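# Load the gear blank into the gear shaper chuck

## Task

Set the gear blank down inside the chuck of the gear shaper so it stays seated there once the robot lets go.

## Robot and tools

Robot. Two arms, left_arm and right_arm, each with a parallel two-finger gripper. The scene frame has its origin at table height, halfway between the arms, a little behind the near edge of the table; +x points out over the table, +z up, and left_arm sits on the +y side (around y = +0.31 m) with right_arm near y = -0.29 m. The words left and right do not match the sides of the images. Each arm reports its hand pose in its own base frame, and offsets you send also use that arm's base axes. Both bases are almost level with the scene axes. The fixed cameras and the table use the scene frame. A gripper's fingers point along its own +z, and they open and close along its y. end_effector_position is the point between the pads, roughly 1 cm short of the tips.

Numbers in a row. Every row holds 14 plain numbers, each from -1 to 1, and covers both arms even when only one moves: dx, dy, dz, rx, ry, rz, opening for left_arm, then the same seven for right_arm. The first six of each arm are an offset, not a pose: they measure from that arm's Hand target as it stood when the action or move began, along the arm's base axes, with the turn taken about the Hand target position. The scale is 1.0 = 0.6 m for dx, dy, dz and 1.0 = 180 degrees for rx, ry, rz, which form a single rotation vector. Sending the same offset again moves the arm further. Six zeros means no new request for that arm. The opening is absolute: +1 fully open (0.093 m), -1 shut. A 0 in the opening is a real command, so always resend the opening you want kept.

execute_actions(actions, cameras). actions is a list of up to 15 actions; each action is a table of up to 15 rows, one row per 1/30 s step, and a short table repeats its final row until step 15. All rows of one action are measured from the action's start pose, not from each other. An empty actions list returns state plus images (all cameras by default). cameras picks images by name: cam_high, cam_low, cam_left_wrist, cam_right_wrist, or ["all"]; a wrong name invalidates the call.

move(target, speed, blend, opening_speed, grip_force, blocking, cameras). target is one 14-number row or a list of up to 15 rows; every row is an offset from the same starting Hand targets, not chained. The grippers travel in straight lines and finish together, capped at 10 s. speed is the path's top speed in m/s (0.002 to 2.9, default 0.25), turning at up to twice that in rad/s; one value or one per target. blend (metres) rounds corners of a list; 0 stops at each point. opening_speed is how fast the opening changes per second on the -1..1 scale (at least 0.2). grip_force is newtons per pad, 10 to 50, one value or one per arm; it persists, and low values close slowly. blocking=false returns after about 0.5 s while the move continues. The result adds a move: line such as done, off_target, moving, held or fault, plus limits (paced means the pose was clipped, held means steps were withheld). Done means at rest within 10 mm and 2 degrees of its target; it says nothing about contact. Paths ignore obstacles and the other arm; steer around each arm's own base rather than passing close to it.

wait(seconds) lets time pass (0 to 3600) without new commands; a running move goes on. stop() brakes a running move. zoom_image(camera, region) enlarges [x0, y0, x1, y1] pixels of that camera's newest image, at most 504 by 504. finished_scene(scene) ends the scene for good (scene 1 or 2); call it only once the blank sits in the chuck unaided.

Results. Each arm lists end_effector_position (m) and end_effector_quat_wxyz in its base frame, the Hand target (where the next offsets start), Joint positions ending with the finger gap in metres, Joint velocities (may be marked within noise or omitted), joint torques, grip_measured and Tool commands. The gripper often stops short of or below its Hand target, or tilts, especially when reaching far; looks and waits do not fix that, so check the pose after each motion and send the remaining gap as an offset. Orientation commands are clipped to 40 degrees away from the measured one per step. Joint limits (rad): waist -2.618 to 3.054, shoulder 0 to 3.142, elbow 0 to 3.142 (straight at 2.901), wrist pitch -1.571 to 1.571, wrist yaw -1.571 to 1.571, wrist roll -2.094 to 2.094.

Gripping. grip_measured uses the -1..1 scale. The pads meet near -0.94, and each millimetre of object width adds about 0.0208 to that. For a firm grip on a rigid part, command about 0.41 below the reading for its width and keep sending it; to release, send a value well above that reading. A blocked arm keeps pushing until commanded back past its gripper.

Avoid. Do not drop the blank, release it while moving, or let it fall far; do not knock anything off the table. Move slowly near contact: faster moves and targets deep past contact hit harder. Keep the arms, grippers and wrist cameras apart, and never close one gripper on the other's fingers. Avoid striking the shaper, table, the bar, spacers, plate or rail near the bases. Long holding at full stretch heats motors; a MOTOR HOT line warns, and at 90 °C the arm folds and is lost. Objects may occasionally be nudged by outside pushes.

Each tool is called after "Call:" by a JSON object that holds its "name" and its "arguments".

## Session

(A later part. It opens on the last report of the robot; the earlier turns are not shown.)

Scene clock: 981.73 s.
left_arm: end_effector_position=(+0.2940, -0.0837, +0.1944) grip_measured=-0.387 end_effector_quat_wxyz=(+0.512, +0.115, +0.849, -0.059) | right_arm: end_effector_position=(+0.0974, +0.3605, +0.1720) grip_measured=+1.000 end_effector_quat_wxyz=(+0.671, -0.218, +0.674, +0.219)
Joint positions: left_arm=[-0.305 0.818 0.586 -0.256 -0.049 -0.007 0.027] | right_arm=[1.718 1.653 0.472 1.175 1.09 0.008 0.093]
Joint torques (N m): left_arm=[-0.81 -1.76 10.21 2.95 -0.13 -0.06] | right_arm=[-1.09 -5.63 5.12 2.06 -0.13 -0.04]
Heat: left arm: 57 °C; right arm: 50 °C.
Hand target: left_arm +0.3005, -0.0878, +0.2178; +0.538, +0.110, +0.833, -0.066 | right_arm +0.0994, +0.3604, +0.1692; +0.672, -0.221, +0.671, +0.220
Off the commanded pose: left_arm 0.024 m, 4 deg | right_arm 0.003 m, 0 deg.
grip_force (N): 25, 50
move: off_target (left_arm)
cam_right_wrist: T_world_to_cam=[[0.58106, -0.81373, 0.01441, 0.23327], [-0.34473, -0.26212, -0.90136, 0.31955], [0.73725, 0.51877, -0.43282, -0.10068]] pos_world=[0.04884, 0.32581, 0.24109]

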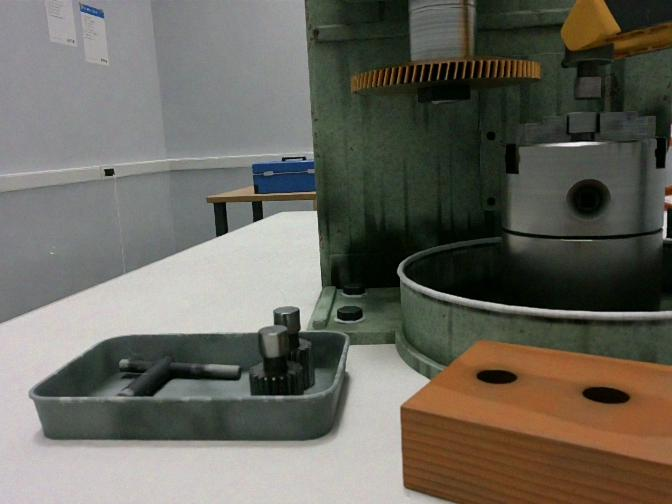

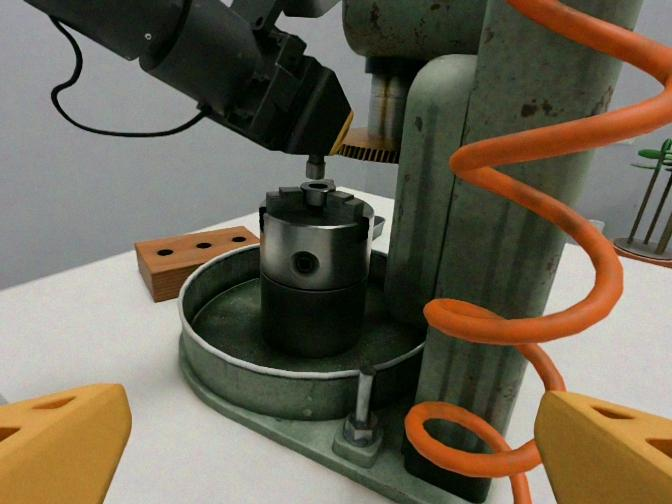

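Call:
{"name": "zoom_image", "arguments": {"camera": "cam_right_wrist", "region": [280, 140, 360, 220]}}

Call:
{"name": "zoom_image", "arguments": {"camera": "cam_right_wrist", "region": [250, 140, 390, 280]}}

Scaled by 6.300 from the camera's image (finer frame: 960x720).

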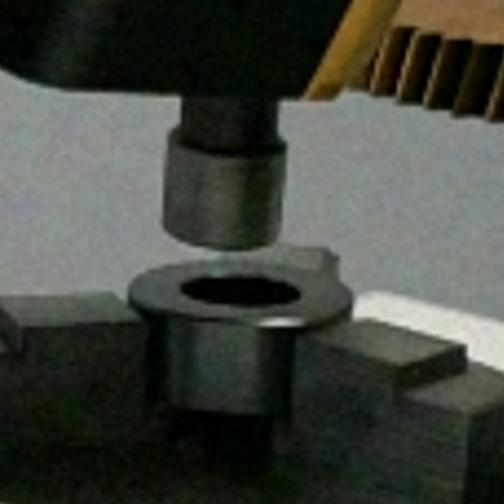

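Scaled by 3.600 from the camera's image (finer frame: 960x720).

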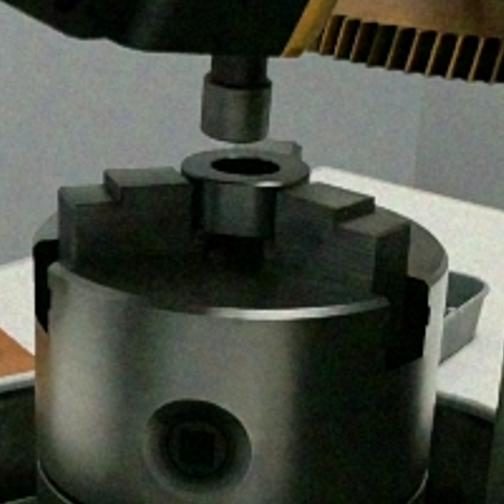

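Call:
{"name": "move", "arguments": {"target": [[-0.0008, 0.0005, 0.037, 0, 0, 0, -0.8, 0, 0, 0, 0, 0, 0, 1.0], [-0.002, 0.0008, -0.0388, 0, 0, 0, -0.8, 0, 0, 0, 0, 0, 0, 1.0]], "speed": 0.1, "cameras": ["cam_low", "cam_right_wrist"]}}

Call:
{"name": "zoom_image", "arguments": {"camera": "cam_low", "region": [545, 50, 635, 140]}}

Call:
{"name": "zoom_image", "arguments": {"camera": "cam_right_wrist", "region": [280, 140, 360, 220]}}

Scene clock: 1044.60 s.
left_arm: end_effector_position=(+0.2963, -0.0845, +0.1864) grip_measured=-0.387 end_effector_quat_wxyz=(+0.519, +0.114, +0.845, -0.060) | right_arm: end_effector_position=(+0.0974, +0.3605, +0.1723) grip_measured=+1.000 end_effector_quat_wxyz=(+0.671, -0.218, +0.673, +0.220)
Joint positions: left_arm=[-0.305 0.821 0.54 -0.19 -0.049 -0.007 0.027] | right_arm=[1.718 1.653 0.472 1.177 1.09 0.007 0.093]
Joint torques (N m): left_arm=[-0.84 -2.26 6.3 3.23 -0.13 -0.06] | right_arm=[-1.06 -5.59 5.08 2.05 -0.13 -0.05]
Heat: left arm: 56 °C; right arm: 52 °C.
Hand target: left_arm +0.2993, -0.0873, +0.1944; +0.538, +0.110, +0.833, -0.066 | right_arm +0.0994, +0.3604, +0.1693; +0.672, -0.221, +0.671, +0.220
Off the commanded pose: left_arm 0.009 m, 3 deg | right_arm 0.004 m, 0 deg.
grip_force (N): 25, 50
move: off_target (left_arm)
cam_right_wrist: T_world_to_cam=[[0.58108, -0.81373, 0.01347, 0.23342], [-0.34455, -0.26097, -0.90176, 0.31942], [0.73731, 0.51936, -0.43202, -0.10093]] pos_world=[0.04884, 0.32571, 0.24129]

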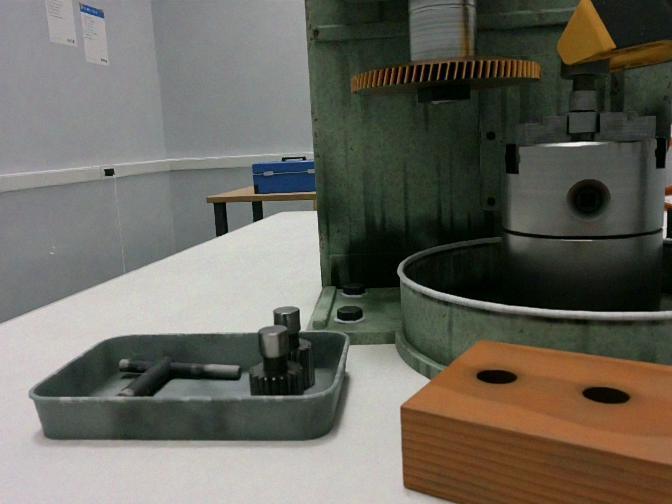

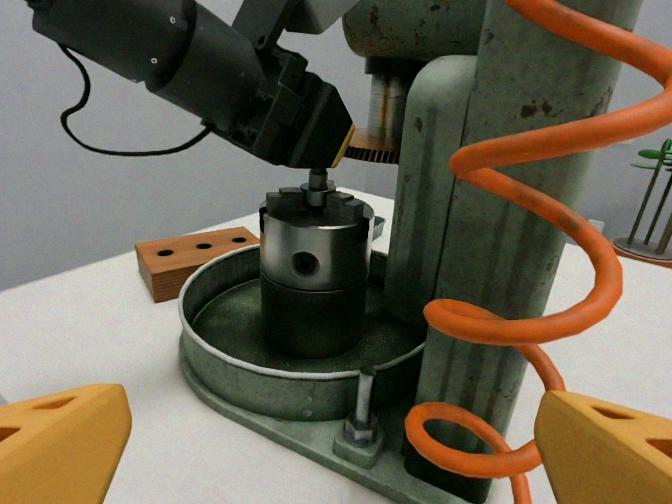

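Scaled by 5.600 from the camera's image (finer frame: 960x720).

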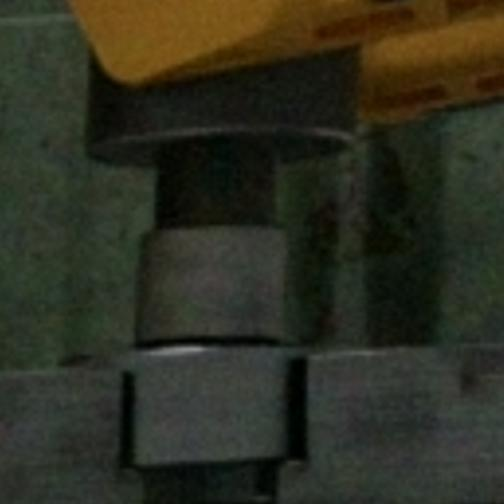

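Scaled by 6.300 from the camera's image (finer frame: 960x720).

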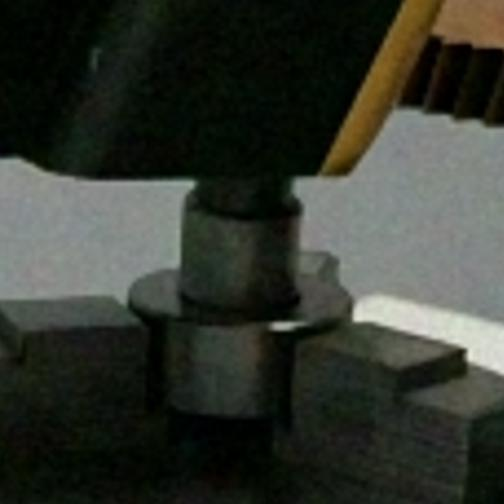

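Call:
{"name": "zoom_image", "arguments": {"camera": "cam_right_wrist", "region": [296, 165, 340, 209]}}

Call:
{"name": "zoom_image", "arguments": {"camera": "cam_low", "region": [560, 80, 610, 130]}}

Scaled by 11.455 from the camera's image (finer frame: 960x720).

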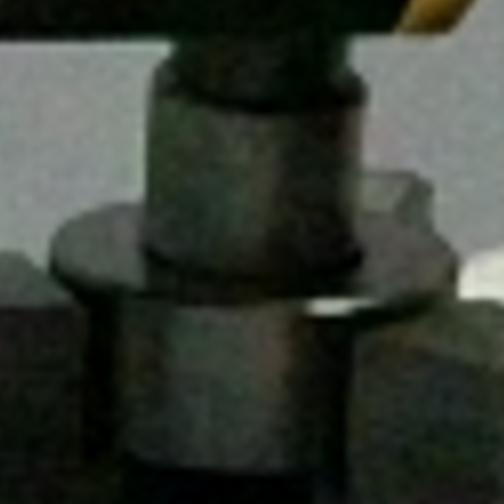

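Scaled by 10.080 from the camera's image (finer frame: 960x720).

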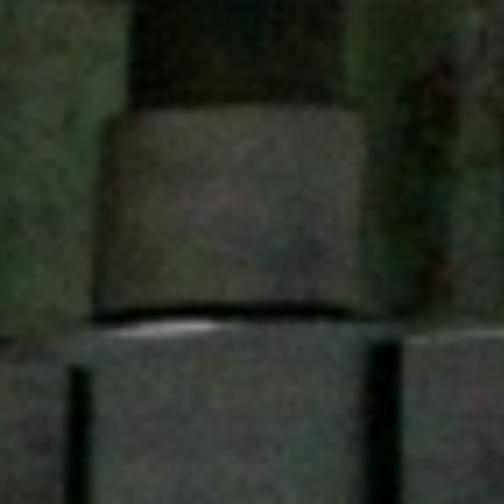

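Call:
{"name": "zoom_image", "arguments": {"camera": "cam_low", "region": [496, 100, 672, 200]}}

Scaled by 2.864 from the camera's image (finer frame: 960x720).

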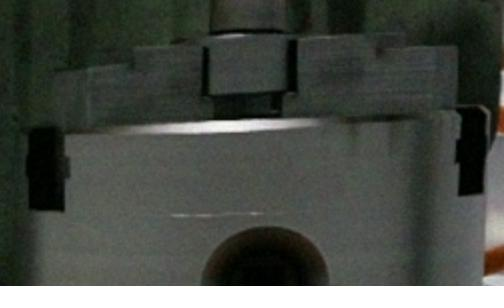

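Call:
{"name": "move", "arguments": {"target": [0.0005, 0, -0.0167, 0, 0, 0, -0.8, 0, 0, 0, 0, 0, 0, 1.0], "speed": 0.03, "cameras": ["cam_low", "cam_right_wrist"]}}

Call:
{"name": "zoom_image", "arguments": {"camera": "cam_low", "region": [545, 50, 635, 140]}}

Call:
{"name": "zoom_image", "arguments": {"camera": "cam_right_wrist", "region": [280, 140, 360, 220]}}

Scene clock: 1125.20 s.
left_arm: end_effector_position=(+0.2987, -0.0852, +0.1843) grip_measured=-0.387 end_effector_quat_wxyz=(+0.531, +0.112, +0.838, -0.062) | right_arm: end_effector_position=(+0.0974, +0.3605, +0.1723) grip_measured=+1.000 end_effector_quat_wxyz=(+0.671, -0.218, +0.673, +0.220)
Joint positions: left_arm=[-0.305 0.821 0.507 -0.129 -0.049 -0.007 0.027] | right_arm=[1.718 1.653 0.472 1.177 1.09 0.007 0.093]
Joint torques (N m): left_arm=[-0.7 -1.66 5.71 3.1 -0.12 -0.05] | right_arm=[-1.06 -5.59 5.11 2.05 -0.13 -0.05]
Heat: left arm: 58 °C; right arm: 52 °C.
Hand target: left_arm +0.2996, -0.0873, +0.1844; +0.538, +0.110, +0.833, -0.066 | right_arm +0.0994, +0.3604, +0.1693; +0.672, -0.221, +0.671, +0.220
Off the commanded pose: left_arm 0.002 m, 1 deg | right_arm 0.004 m, 0 deg.
grip_force (N): 25, 50
move: done
cam_right_wrist: T_world_to_cam=[[0.58108, -0.81373, 0.01347, 0.23342], [-0.34455, -0.26097, -0.90176, 0.31942], [0.73731, 0.51936, -0.43202, -0.10093]] pos_world=[0.04884, 0.32571, 0.24129]

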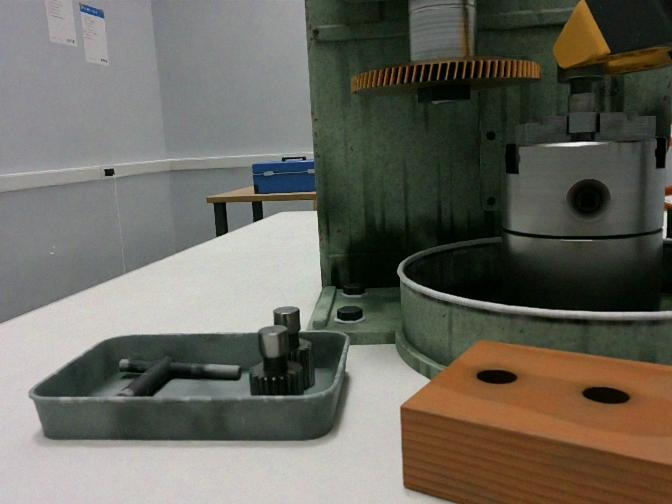

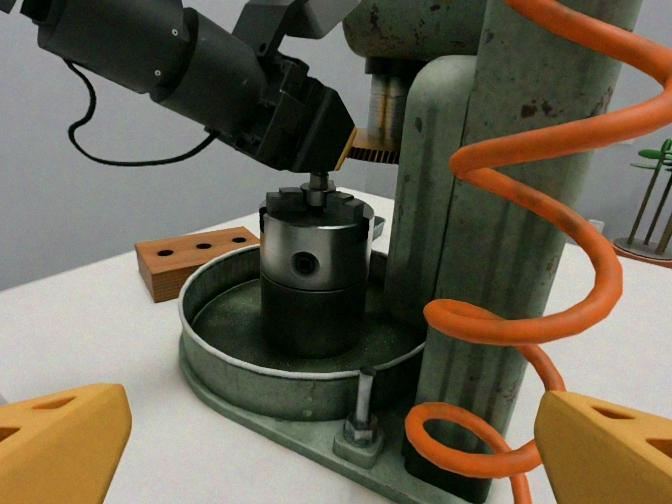

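Scaled by 5.600 from the camera's image (finer frame: 960x720).

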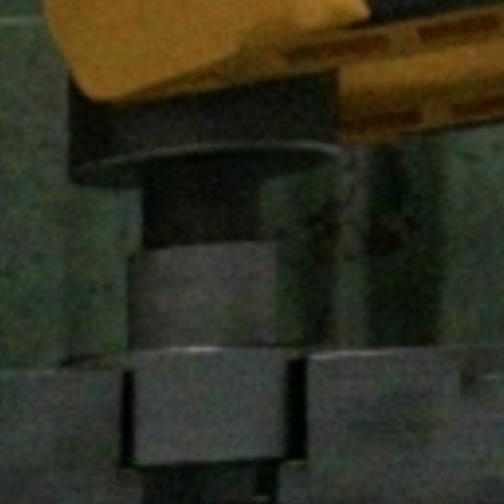

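Scaled by 6.300 from the camera's image (finer frame: 960x720).

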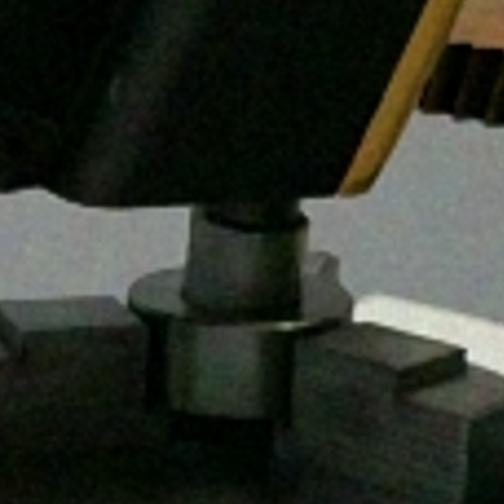

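Call:
{"name": "zoom_image", "arguments": {"camera": "cam_right_wrist", "region": [296, 165, 340, 209]}}

Call:
{"name": "zoom_image", "arguments": {"camera": "cam_low", "region": [560, 80, 610, 130]}}

Scaled by 11.455 from the camera's image (finer frame: 960x720).

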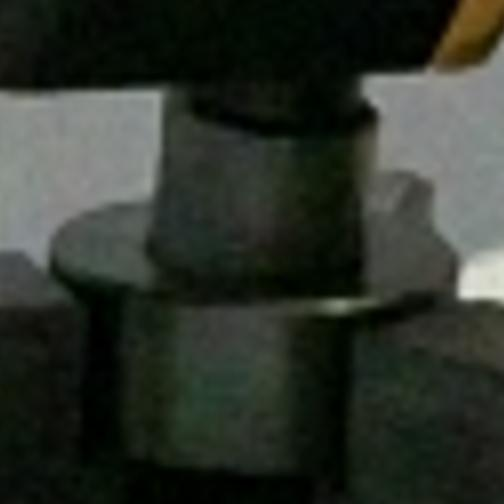

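Scaled by 10.080 from the camera's image (finer frame: 960x720).

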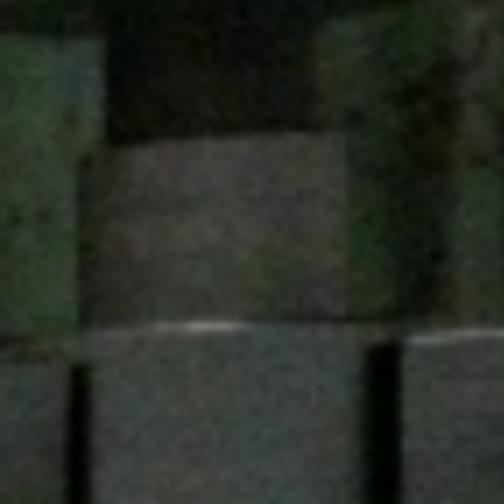

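Call:
{"name": "move", "arguments": {"target": [-0.0042, 0.0008, -0.0167, 0, 0, 0, -0.8, 0, 0, 0, 0, 0, 0, 1.0], "speed": 0.03, "cameras": ["cam_low", "cam_right_wrist"]}}

Call:
{"name": "zoom_image", "arguments": {"camera": "cam_right_wrist", "region": [296, 165, 340, 209]}}

Call:
{"name": "zoom_image", "arguments": {"camera": "cam_low", "region": [560, 80, 610, 130]}}

Scene clock: 1169.27 s.
left_arm: end_effector_position=(+0.2998, -0.0860, +0.1838) grip_measured=-0.387 end_effector_quat_wxyz=(+0.546, +0.111, +0.828, -0.065) | right_arm: end_effector_position=(+0.0974, +0.3605, +0.1723) grip_measured=+1.000 end_effector_quat_wxyz=(+0.671, -0.218, +0.673, +0.220)
Joint positions: left_arm=[-0.307 0.812 0.47 -0.065 -0.051 -0.007 0.027] | right_arm=[1.718 1.653 0.472 1.177 1.09 0.007 0.093]
Joint torques (N m): left_arm=[-0.76 -1.48 5.27 2.74 -0.12 -0.06] | right_arm=[-1.06 -5.59 5.11 2.04 -0.12 -0.05]
Heat: left arm: 62 °C; right arm: 52 °C.
Hand target: left_arm +0.2971, -0.0869, +0.1744; +0.538, +0.110, +0.833, -0.066 | right_arm +0.0994, +0.3604, +0.1693; +0.672, -0.221, +0.671, +0.220
Off the commanded pose: left_arm 0.010 m, 1 deg | right_arm 0.004 m, 0 deg.
grip_force (N): 25, 50
move: done
cam_right_wrist: T_world_to_cam=[[0.58108, -0.81373, 0.01347, 0.23342], [-0.34455, -0.26097, -0.90176, 0.31942], [0.73731, 0.51936, -0.43202, -0.10093]] pos_world=[0.04884, 0.32571, 0.24129]

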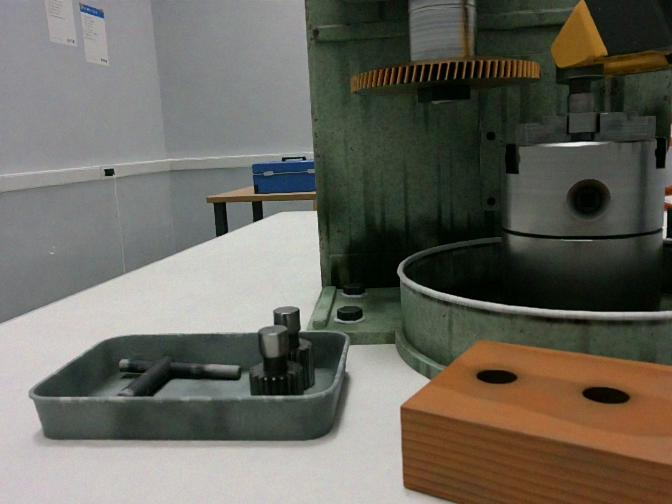

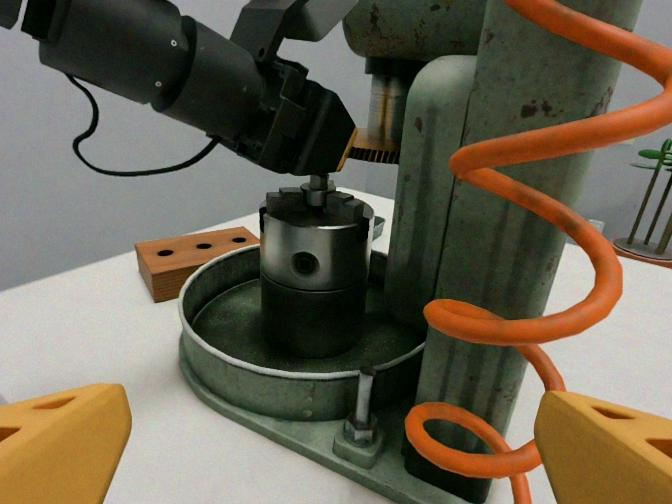

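Scaled by 11.455 from the camera's image (finer frame: 960x720).

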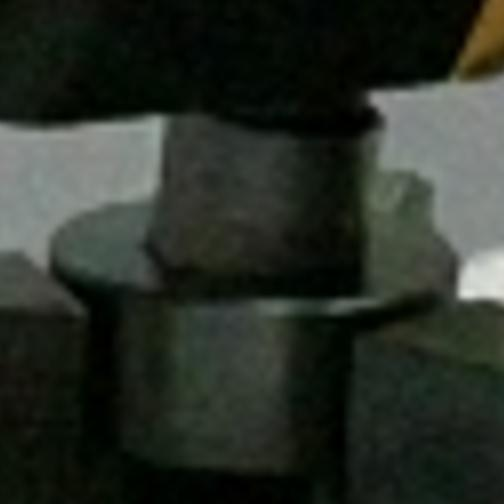

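Scaled by 10.080 from the camera's image (finer frame: 960x720).

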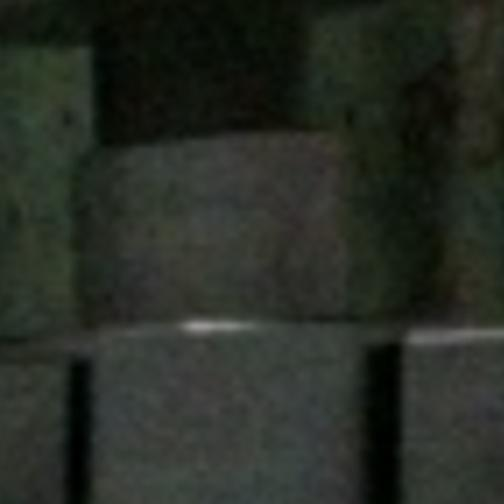

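Call:
{"name": "zoom_image", "arguments": {"camera": "cam_low", "region": [555, 50, 607, 115]}}

Call:
{"name": "zoom_image", "arguments": {"camera": "cam_right_wrist", "region": [296, 150, 340, 194]}}

Scaled by 7.754 from the camera's image (finer frame: 960x720).

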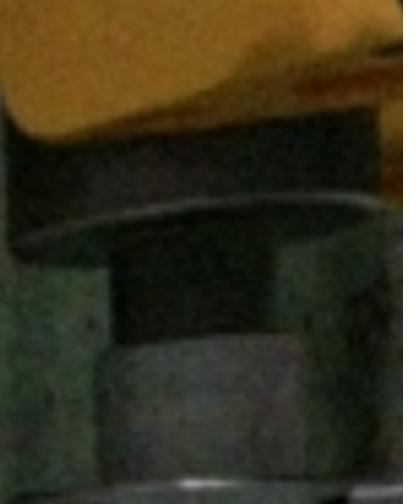

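Scaled by 11.455 from the camera's image (finer frame: 960x720).

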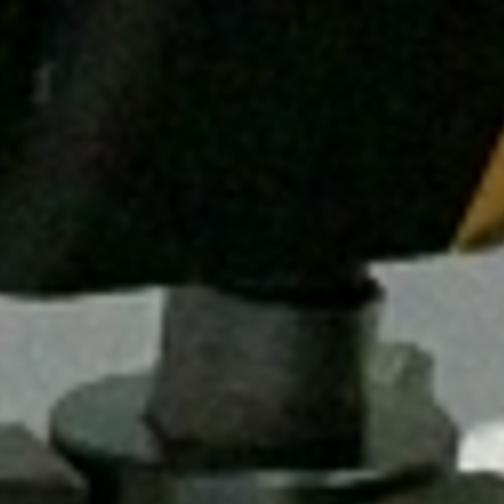

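Call:
{"name": "move", "arguments": {"target": [-0.0023, 0.0007, 0, 0.00487, 0.01882, 0, -0.8, 0, 0, 0, 0, 0, 0, 1.0], "speed": 0.05, "cameras": ["cam_low", "cam_right_wrist"]}}

Call:
{"name": "zoom_image", "arguments": {"camera": "cam_right_wrist", "region": [296, 150, 340, 209]}}

Call:
{"name": "zoom_image", "arguments": {"camera": "cam_low", "region": [555, 50, 607, 130]}}

Scene clock: 1260.60 s.
left_arm: end_effector_position=(+0.2994, -0.0859, +0.1832) grip_measured=-0.387 end_effector_quat_wxyz=(+0.537, +0.112, +0.834, -0.063) | right_arm: end_effector_position=(+0.0974, +0.3605, +0.1723) grip_measured=+1.000 end_effector_quat_wxyz=(+0.671, -0.218, +0.673, +0.220)
Joint positions: left_arm=[-0.307 0.82 0.49 -0.099 -0.051 -0.008 0.027] | right_arm=[1.718 1.653 0.472 1.177 1.09 0.007 0.093]
Joint torques (N m): left_arm=[-0.61 -0.57 8.49 1.99 -0.08 -0.06] | right_arm=[-1.06 -5.6 5.12 2.05 -0.13 -0.05]
Heat: left arm: 59 °C; right arm: 52 °C.
Hand target: left_arm +0.2957, -0.0865, +0.1744; +0.512, +0.112, +0.849, -0.062 | right_arm +0.0994, +0.3604, +0.1693; +0.672, -0.221, +0.671, +0.220
Off the commanded pose: left_arm 0.010 m, 3 deg | right_arm 0.004 m, 0 deg.
grip_force (N): 25, 50
move: off_target (left_arm)
cam_right_wrist: T_world_to_cam=[[0.58108, -0.81373, 0.01347, 0.23342], [-0.34455, -0.26097, -0.90176, 0.31942], [0.73731, 0.51936, -0.43202, -0.10093]] pos_world=[0.04884, 0.32571, 0.24129]

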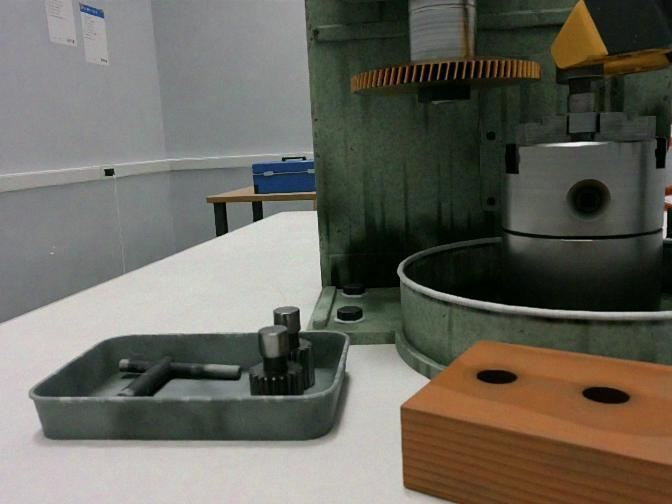

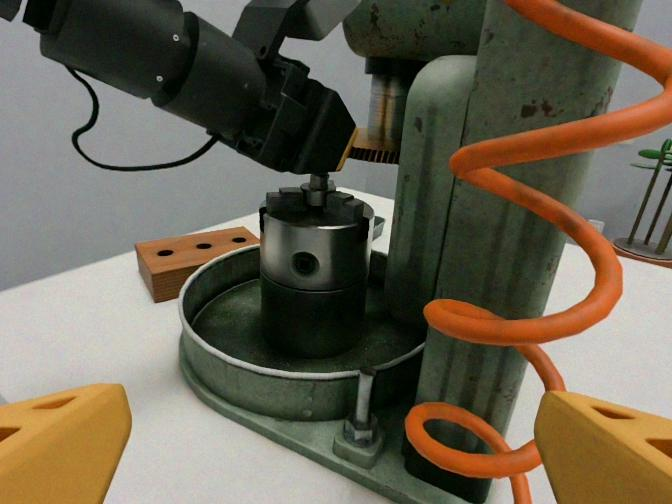

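Scaled by 8.542 from the camera's image (finer frame: 960x720).

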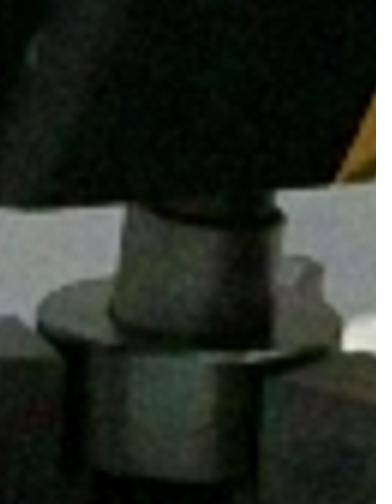

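Scaled by 6.300 from the camera's image (finer frame: 960x720).

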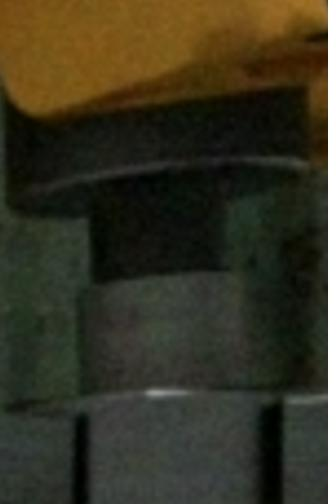

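Call:
{"name": "move", "arguments": {"target": [0.0025, 0, 0.0133, 0, 0, 0, -0.8, 0, 0, 0, 0, 0, 0, 1.0], "speed": 0.05, "cameras": ["cam_low", "cam_right_wrist"]}}

Call:
{"name": "zoom_image", "arguments": {"camera": "cam_right_wrist", "region": [296, 150, 340, 209]}}

Call:
{"name": "zoom_image", "arguments": {"camera": "cam_low", "region": [555, 50, 607, 130]}}

Scene clock: 1291.47 s.
left_arm: end_effector_position=(+0.2992, -0.0858, +0.1835) grip_measured=-0.387 end_effector_quat_wxyz=(+0.526, +0.113, +0.840, -0.062) | right_arm: end_effector_position=(+0.0974, +0.3605, +0.1723) grip_measured=+1.000 end_effector_quat_wxyz=(+0.671, -0.218, +0.673, +0.220)
Joint positions: left_arm=[-0.307 0.831 0.517 -0.14 -0.051 -0.008 0.027] | right_arm=[1.718 1.653 0.472 1.177 1.09 0.007 0.093]
Joint torques (N m): left_arm=[-0.38 -1.07 9.03 2.12 -0.08 -0.05] | right_arm=[-1.1 -5.6 5.11 2.06 -0.13 -0.04]
Heat: left arm: 54 °C; right arm: 52 °C.
Hand target: left_arm +0.2972, -0.0865, +0.1824; +0.512, +0.112, +0.849, -0.062 | right_arm +0.0994, +0.3604, +0.1693; +0.672, -0.221, +0.671, +0.220
Off the commanded pose: left_arm 0.002 m, 2 deg | right_arm 0.004 m, 0 deg.
grip_force (N): 25, 50
move: done
cam_right_wrist: T_world_to_cam=[[0.58108, -0.81373, 0.01347, 0.23342], [-0.34455, -0.26097, -0.90176, 0.31942], [0.73731, 0.51936, -0.43202, -0.10093]] pos_world=[0.04884, 0.32571, 0.24129]

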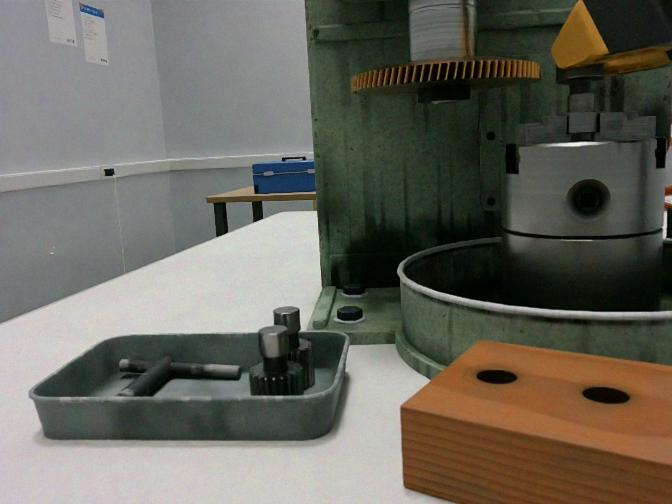

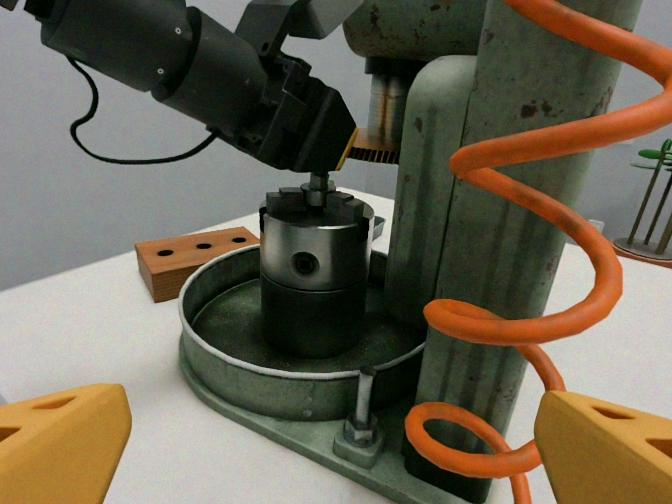

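Scaled by 8.542 from the camera's image (finer frame: 960x720).

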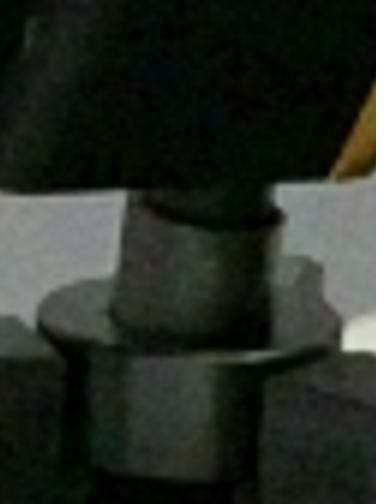

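Scaled by 6.300 from the camera's image (finer frame: 960x720).

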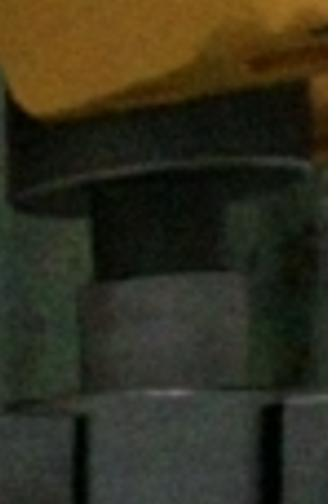

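Call:
{"name": "move", "arguments": {"target": [-0.0027, 0.001, -0.0005, -0.00236, -0.00914, 0, -0.8, 0, 0, 0, 0, 0, 0, 1.0], "speed": 0.05, "cameras": ["cam_low", "cam_right_wrist"]}}

Call:
{"name": "zoom_image", "arguments": {"camera": "cam_right_wrist", "region": [296, 150, 340, 209]}}

Call:
{"name": "zoom_image", "arguments": {"camera": "cam_low", "region": [555, 50, 607, 130]}}

Scene clock: 1312.70 s.
left_arm: end_effector_position=(+0.2993, -0.0858, +0.1838) grip_measured=-0.387 end_effector_quat_wxyz=(+0.527, +0.113, +0.840, -0.062) | right_arm: end_effector_position=(+0.0974, +0.3605, +0.1723) grip_measured=+1.000 end_effector_quat_wxyz=(+0.671, -0.218, +0.673, +0.220)
Joint positions: left_arm=[-0.307 0.831 0.517 -0.139 -0.051 -0.008 0.027] | right_arm=[1.718 1.653 0.472 1.177 1.09 0.007 0.093]
Joint torques (N m): left_arm=[-0.36 -3.17 6.32 2.57 -0.07 -0.06] | right_arm=[-1.07 -5.6 5.09 2.05 -0.13 -0.05]
Heat: left arm: 52 °C; right arm: 52 °C.
Hand target: left_arm +0.2956, -0.0859, +0.1821; +0.525, +0.111, +0.841, -0.064 | right_arm +0.0994, +0.3604, +0.1693; +0.672, -0.221, +0.671, +0.220
Off the commanded pose: left_arm 0.004 m, 0 deg | right_arm 0.004 m, 0 deg.
grip_force (N): 25, 50
move: done
cam_right_wrist: T_world_to_cam=[[0.58108, -0.81373, 0.01347, 0.23342], [-0.34455, -0.26097, -0.90176, 0.31942], [0.73731, 0.51936, -0.43202, -0.10093]] pos_world=[0.04884, 0.32571, 0.24129]

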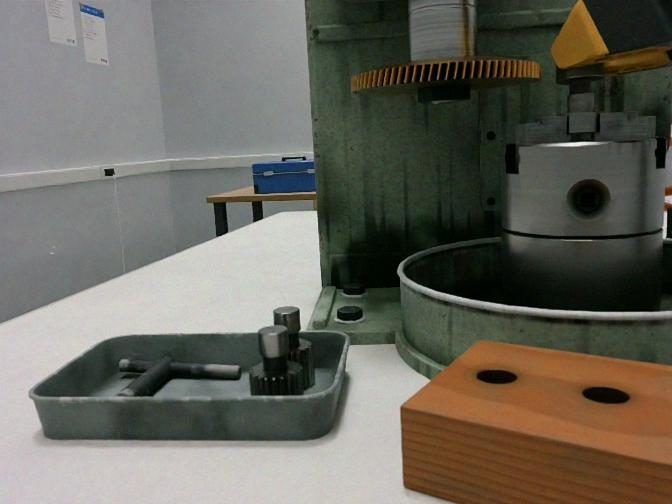

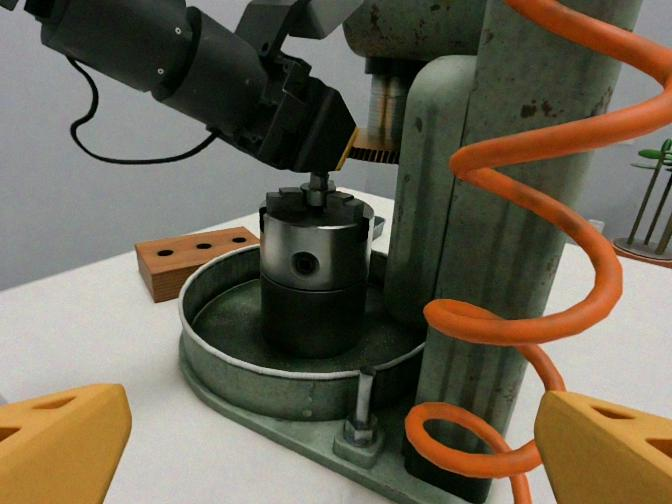

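Scaled by 8.542 from the camera's image (finer frame: 960x720).

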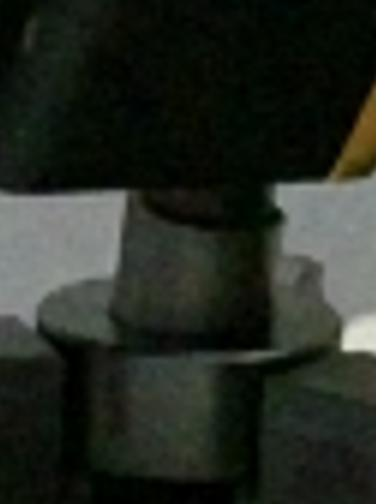

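Scaled by 6.300 from the camera's image (finer frame: 960x720).

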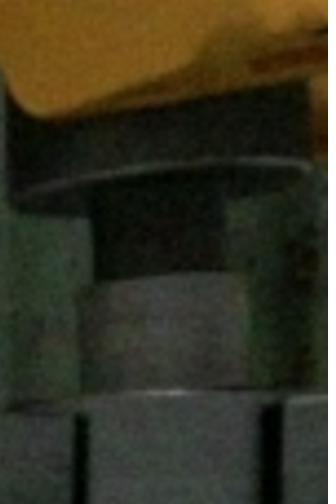

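Call:
{"name": "move", "arguments": {"target": [0.0021, 0.0081, 0, 0, 0, 0, -0.8, 0, 0, 0, 0, 0, 0, 1.0], "speed": 0.05, "cameras": ["cam_low", "cam_right_wrist"]}}

Call:
{"name": "zoom_image", "arguments": {"camera": "cam_right_wrist", "region": [296, 150, 340, 209]}}

Call:
{"name": "zoom_image", "arguments": {"camera": "cam_low", "region": [555, 50, 607, 130]}}

Scene clock: 1354.67 s.
left_arm: end_effector_position=(+0.2998, -0.0839, +0.1843) grip_measured=-0.387 end_effector_quat_wxyz=(+0.527, +0.111, +0.840, -0.066) | right_arm: end_effector_position=(+0.0974, +0.3605, +0.1723) grip_measured=+1.000 end_effector_quat_wxyz=(+0.671, -0.218, +0.673, +0.220)
Joint positions: left_arm=[-0.289 0.829 0.517 -0.139 -0.03 -0.008 0.027] | right_arm=[1.718 1.653 0.472 1.177 1.09 0.007 0.093]
Joint torques (N m): left_arm=[0.85 -3.08 6.28 2.56 -0.03 0.09] | right_arm=[-1.05 -5.57 5.09 2.05 -0.13 -0.05]
Heat: left arm: 52 °C; right arm: 52 °C.
Hand target: left_arm +0.2968, -0.0811, +0.1822; +0.525, +0.111, +0.841, -0.064 | right_arm +0.0994, +0.3604, +0.1693; +0.672, -0.221, +0.671, +0.220
Off the commanded pose: left_arm 0.005 m, 0 deg | right_arm 0.004 m, 0 deg.
grip_force (N): 25, 50
move: done
cam_right_wrist: T_world_to_cam=[[0.58108, -0.81373, 0.01347, 0.23342], [-0.34455, -0.26097, -0.90176, 0.31942], [0.73731, 0.51936, -0.43202, -0.10093]] pos_world=[0.04884, 0.32571, 0.24129]

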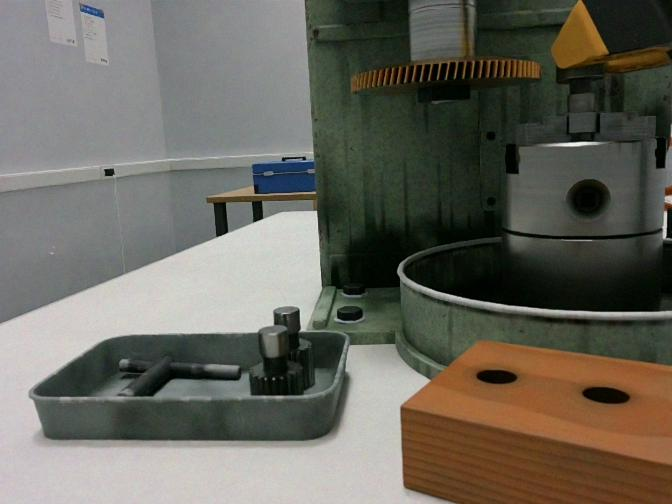

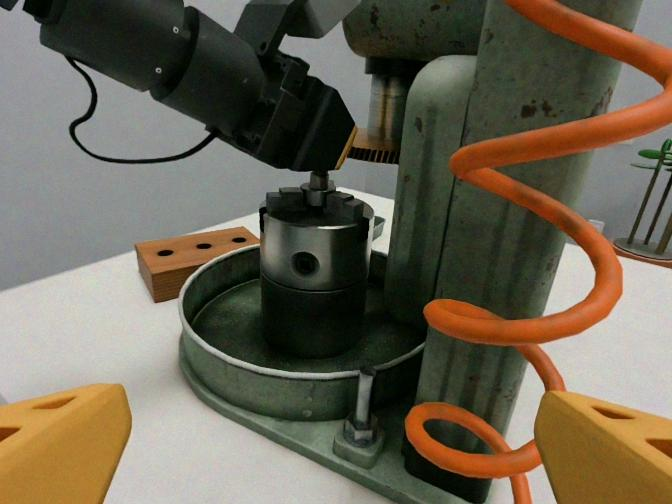

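Scaled by 8.542 from the camera's image (finer frame: 960x720).

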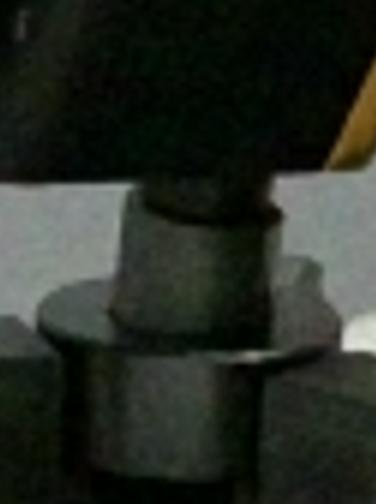

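Scaled by 6.300 from the camera's image (finer frame: 960x720).

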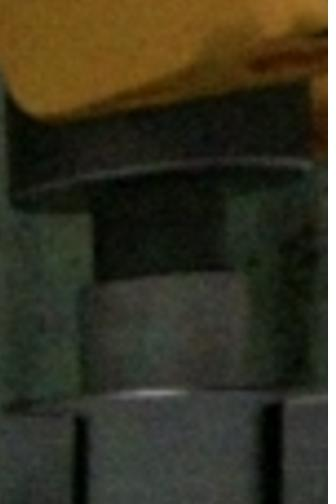

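Call:
{"name": "move", "arguments": {"target": [-0.0035, 0.0075, -0.002, 0, 0, 0, -0.8, 0, 0, 0, 0, 0, 0, 1.0], "speed": 0.05, "cameras": ["cam_low", "cam_right_wrist"]}}

Call:
{"name": "zoom_image", "arguments": {"camera": "cam_right_wrist", "region": [296, 150, 340, 209]}}

Call:
{"name": "zoom_image", "arguments": {"camera": "cam_low", "region": [555, 50, 607, 130]}}

Scene clock: 1367.30 s.
left_arm: end_effector_position=(+0.2973, -0.0825, +0.1849) grip_measured=-0.387 end_effector_quat_wxyz=(+0.527, +0.111, +0.839, -0.075) | right_arm: end_effector_position=(+0.0974, +0.3605, +0.1723) grip_measured=+1.000 end_effector_quat_wxyz=(+0.671, -0.218, +0.673, +0.220)
Joint positions: left_arm=[-0.268 0.812 0.511 -0.147 0.005 -0.008 0.027] | right_arm=[1.718 1.653 0.472 1.177 1.09 0.007 0.093]
Joint torques (N m): left_arm=[1.18 -2.99 6.01 2.55 -0.12 0.17] | right_arm=[-1.05 -5.57 5.11 2.05 -0.13 -0.05]
Heat: left arm: 52 °C; right arm: 52 °C.
Hand target: left_arm +0.2947, -0.0766, +0.1808; +0.525, +0.111, +0.842, -0.064 | right_arm +0.0994, +0.3604, +0.1693; +0.672, -0.221, +0.671, +0.220
Off the commanded pose: left_arm 0.008 m, 1 deg | right_arm 0.004 m, 0 deg.
grip_force (N): 25, 50
move: done
cam_right_wrist: T_world_to_cam=[[0.58108, -0.81373, 0.01347, 0.23342], [-0.34455, -0.26097, -0.90176, 0.31942], [0.73731, 0.51936, -0.43202, -0.10093]] pos_world=[0.04884, 0.32571, 0.24129]

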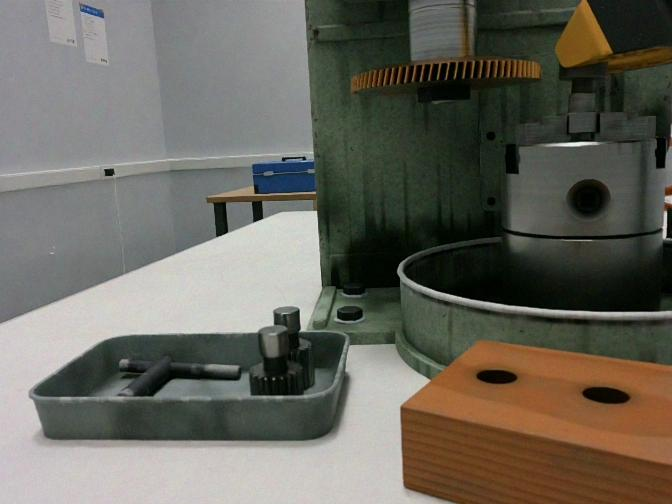

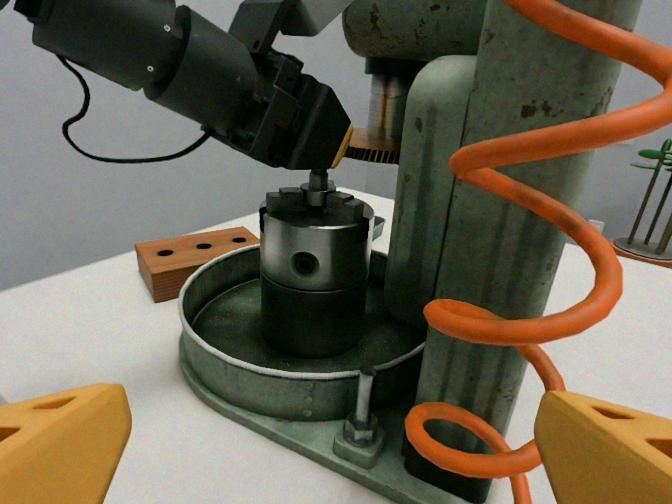

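Scaled by 8.542 from the camera's image (finer frame: 960x720).

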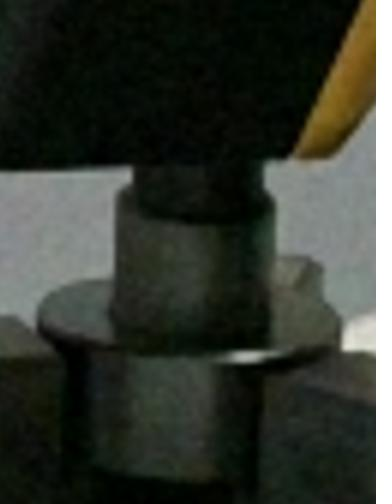

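Scaled by 6.300 from the camera's image (finer frame: 960x720).

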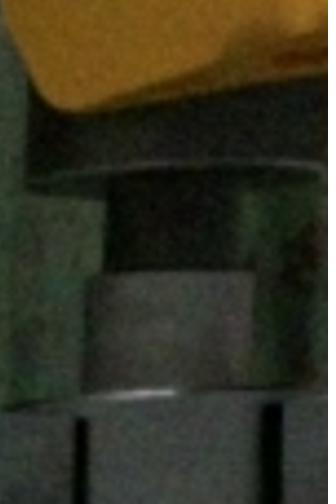

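Call:
{"name": "move", "arguments": {"target": [0.0013, -0.0077, -0.0133, 0.00209, 0.00807, 0, -0.8, 0, 0, 0, 0, 0, 0, 1.0], "speed": 0.04, "cameras": ["cam_low", "cam_right_wrist"]}}

Call:
{"name": "zoom_image", "arguments": {"camera": "cam_right_wrist", "region": [296, 150, 340, 209]}}

Call:
{"name": "zoom_image", "arguments": {"camera": "cam_low", "region": [555, 50, 607, 130]}}

Scene clock: 1387.10 s.
left_arm: end_effector_position=(+0.2974, -0.0828, +0.1842) grip_measured=-0.387 end_effector_quat_wxyz=(+0.527, +0.111, +0.840, -0.072) | right_arm: end_effector_position=(+0.0974, +0.3605, +0.1723) grip_measured=+1.000 end_effector_quat_wxyz=(+0.671, -0.218, +0.673, +0.220)
Joint positions: left_arm=[-0.276 0.814 0.511 -0.147 -0.008 -0.008 0.027] | right_arm=[1.718 1.653 0.472 1.177 1.09 0.007 0.093]
Joint torques (N m): left_arm=[-0.57 -0.9 5.79 2.56 -0.23 0.08] | right_arm=[-1.07 -5.59 5.07 2.05 -0.13 -0.05]
Heat: left arm: 53 °C; right arm: 52 °C.
Hand target: left_arm +0.2955, -0.0811, +0.1728; +0.514, +0.112, +0.848, -0.063 | right_arm +0.0994, +0.3604, +0.1693; +0.672, -0.221, +0.671, +0.220
Off the commanded pose: left_arm 0.012 m, 2 deg | right_arm 0.004 m, 0 deg.
grip_force (N): 25, 50
move: off_target (left_arm)
cam_right_wrist: T_world_to_cam=[[0.58108, -0.81373, 0.01347, 0.23342], [-0.34455, -0.26097, -0.90176, 0.31942], [0.73731, 0.51936, -0.43202, -0.10093]] pos_world=[0.04884, 0.32571, 0.24129]

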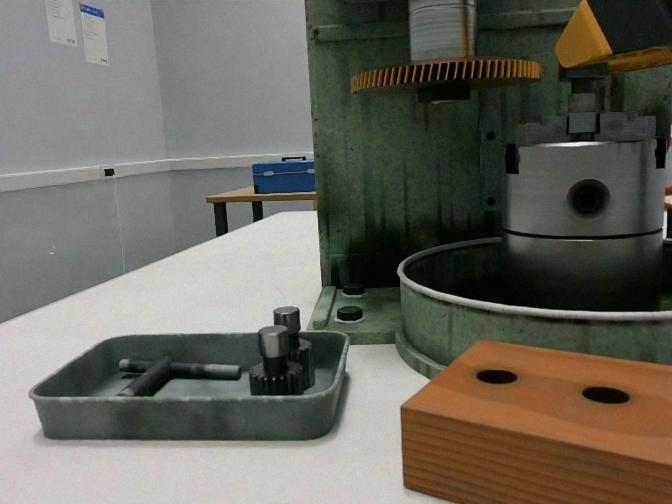

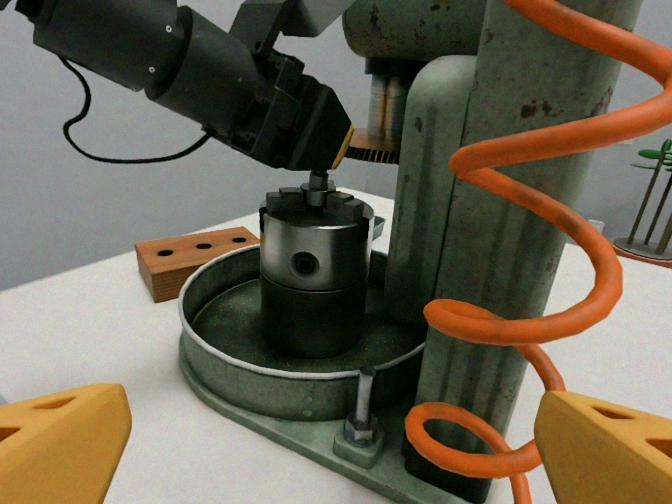

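Scaled by 8.542 from the camera's image (finer frame: 960x720).

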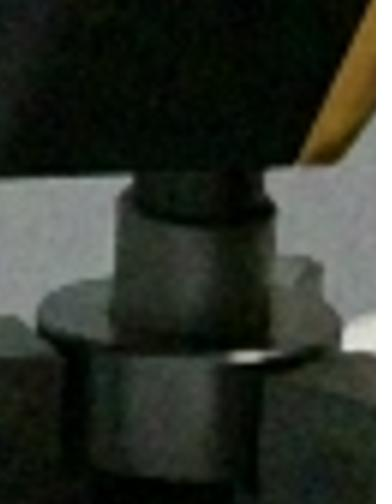

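Scaled by 6.300 from the camera's image (finer frame: 960x720).

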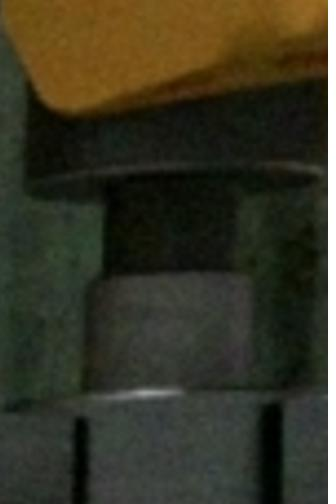

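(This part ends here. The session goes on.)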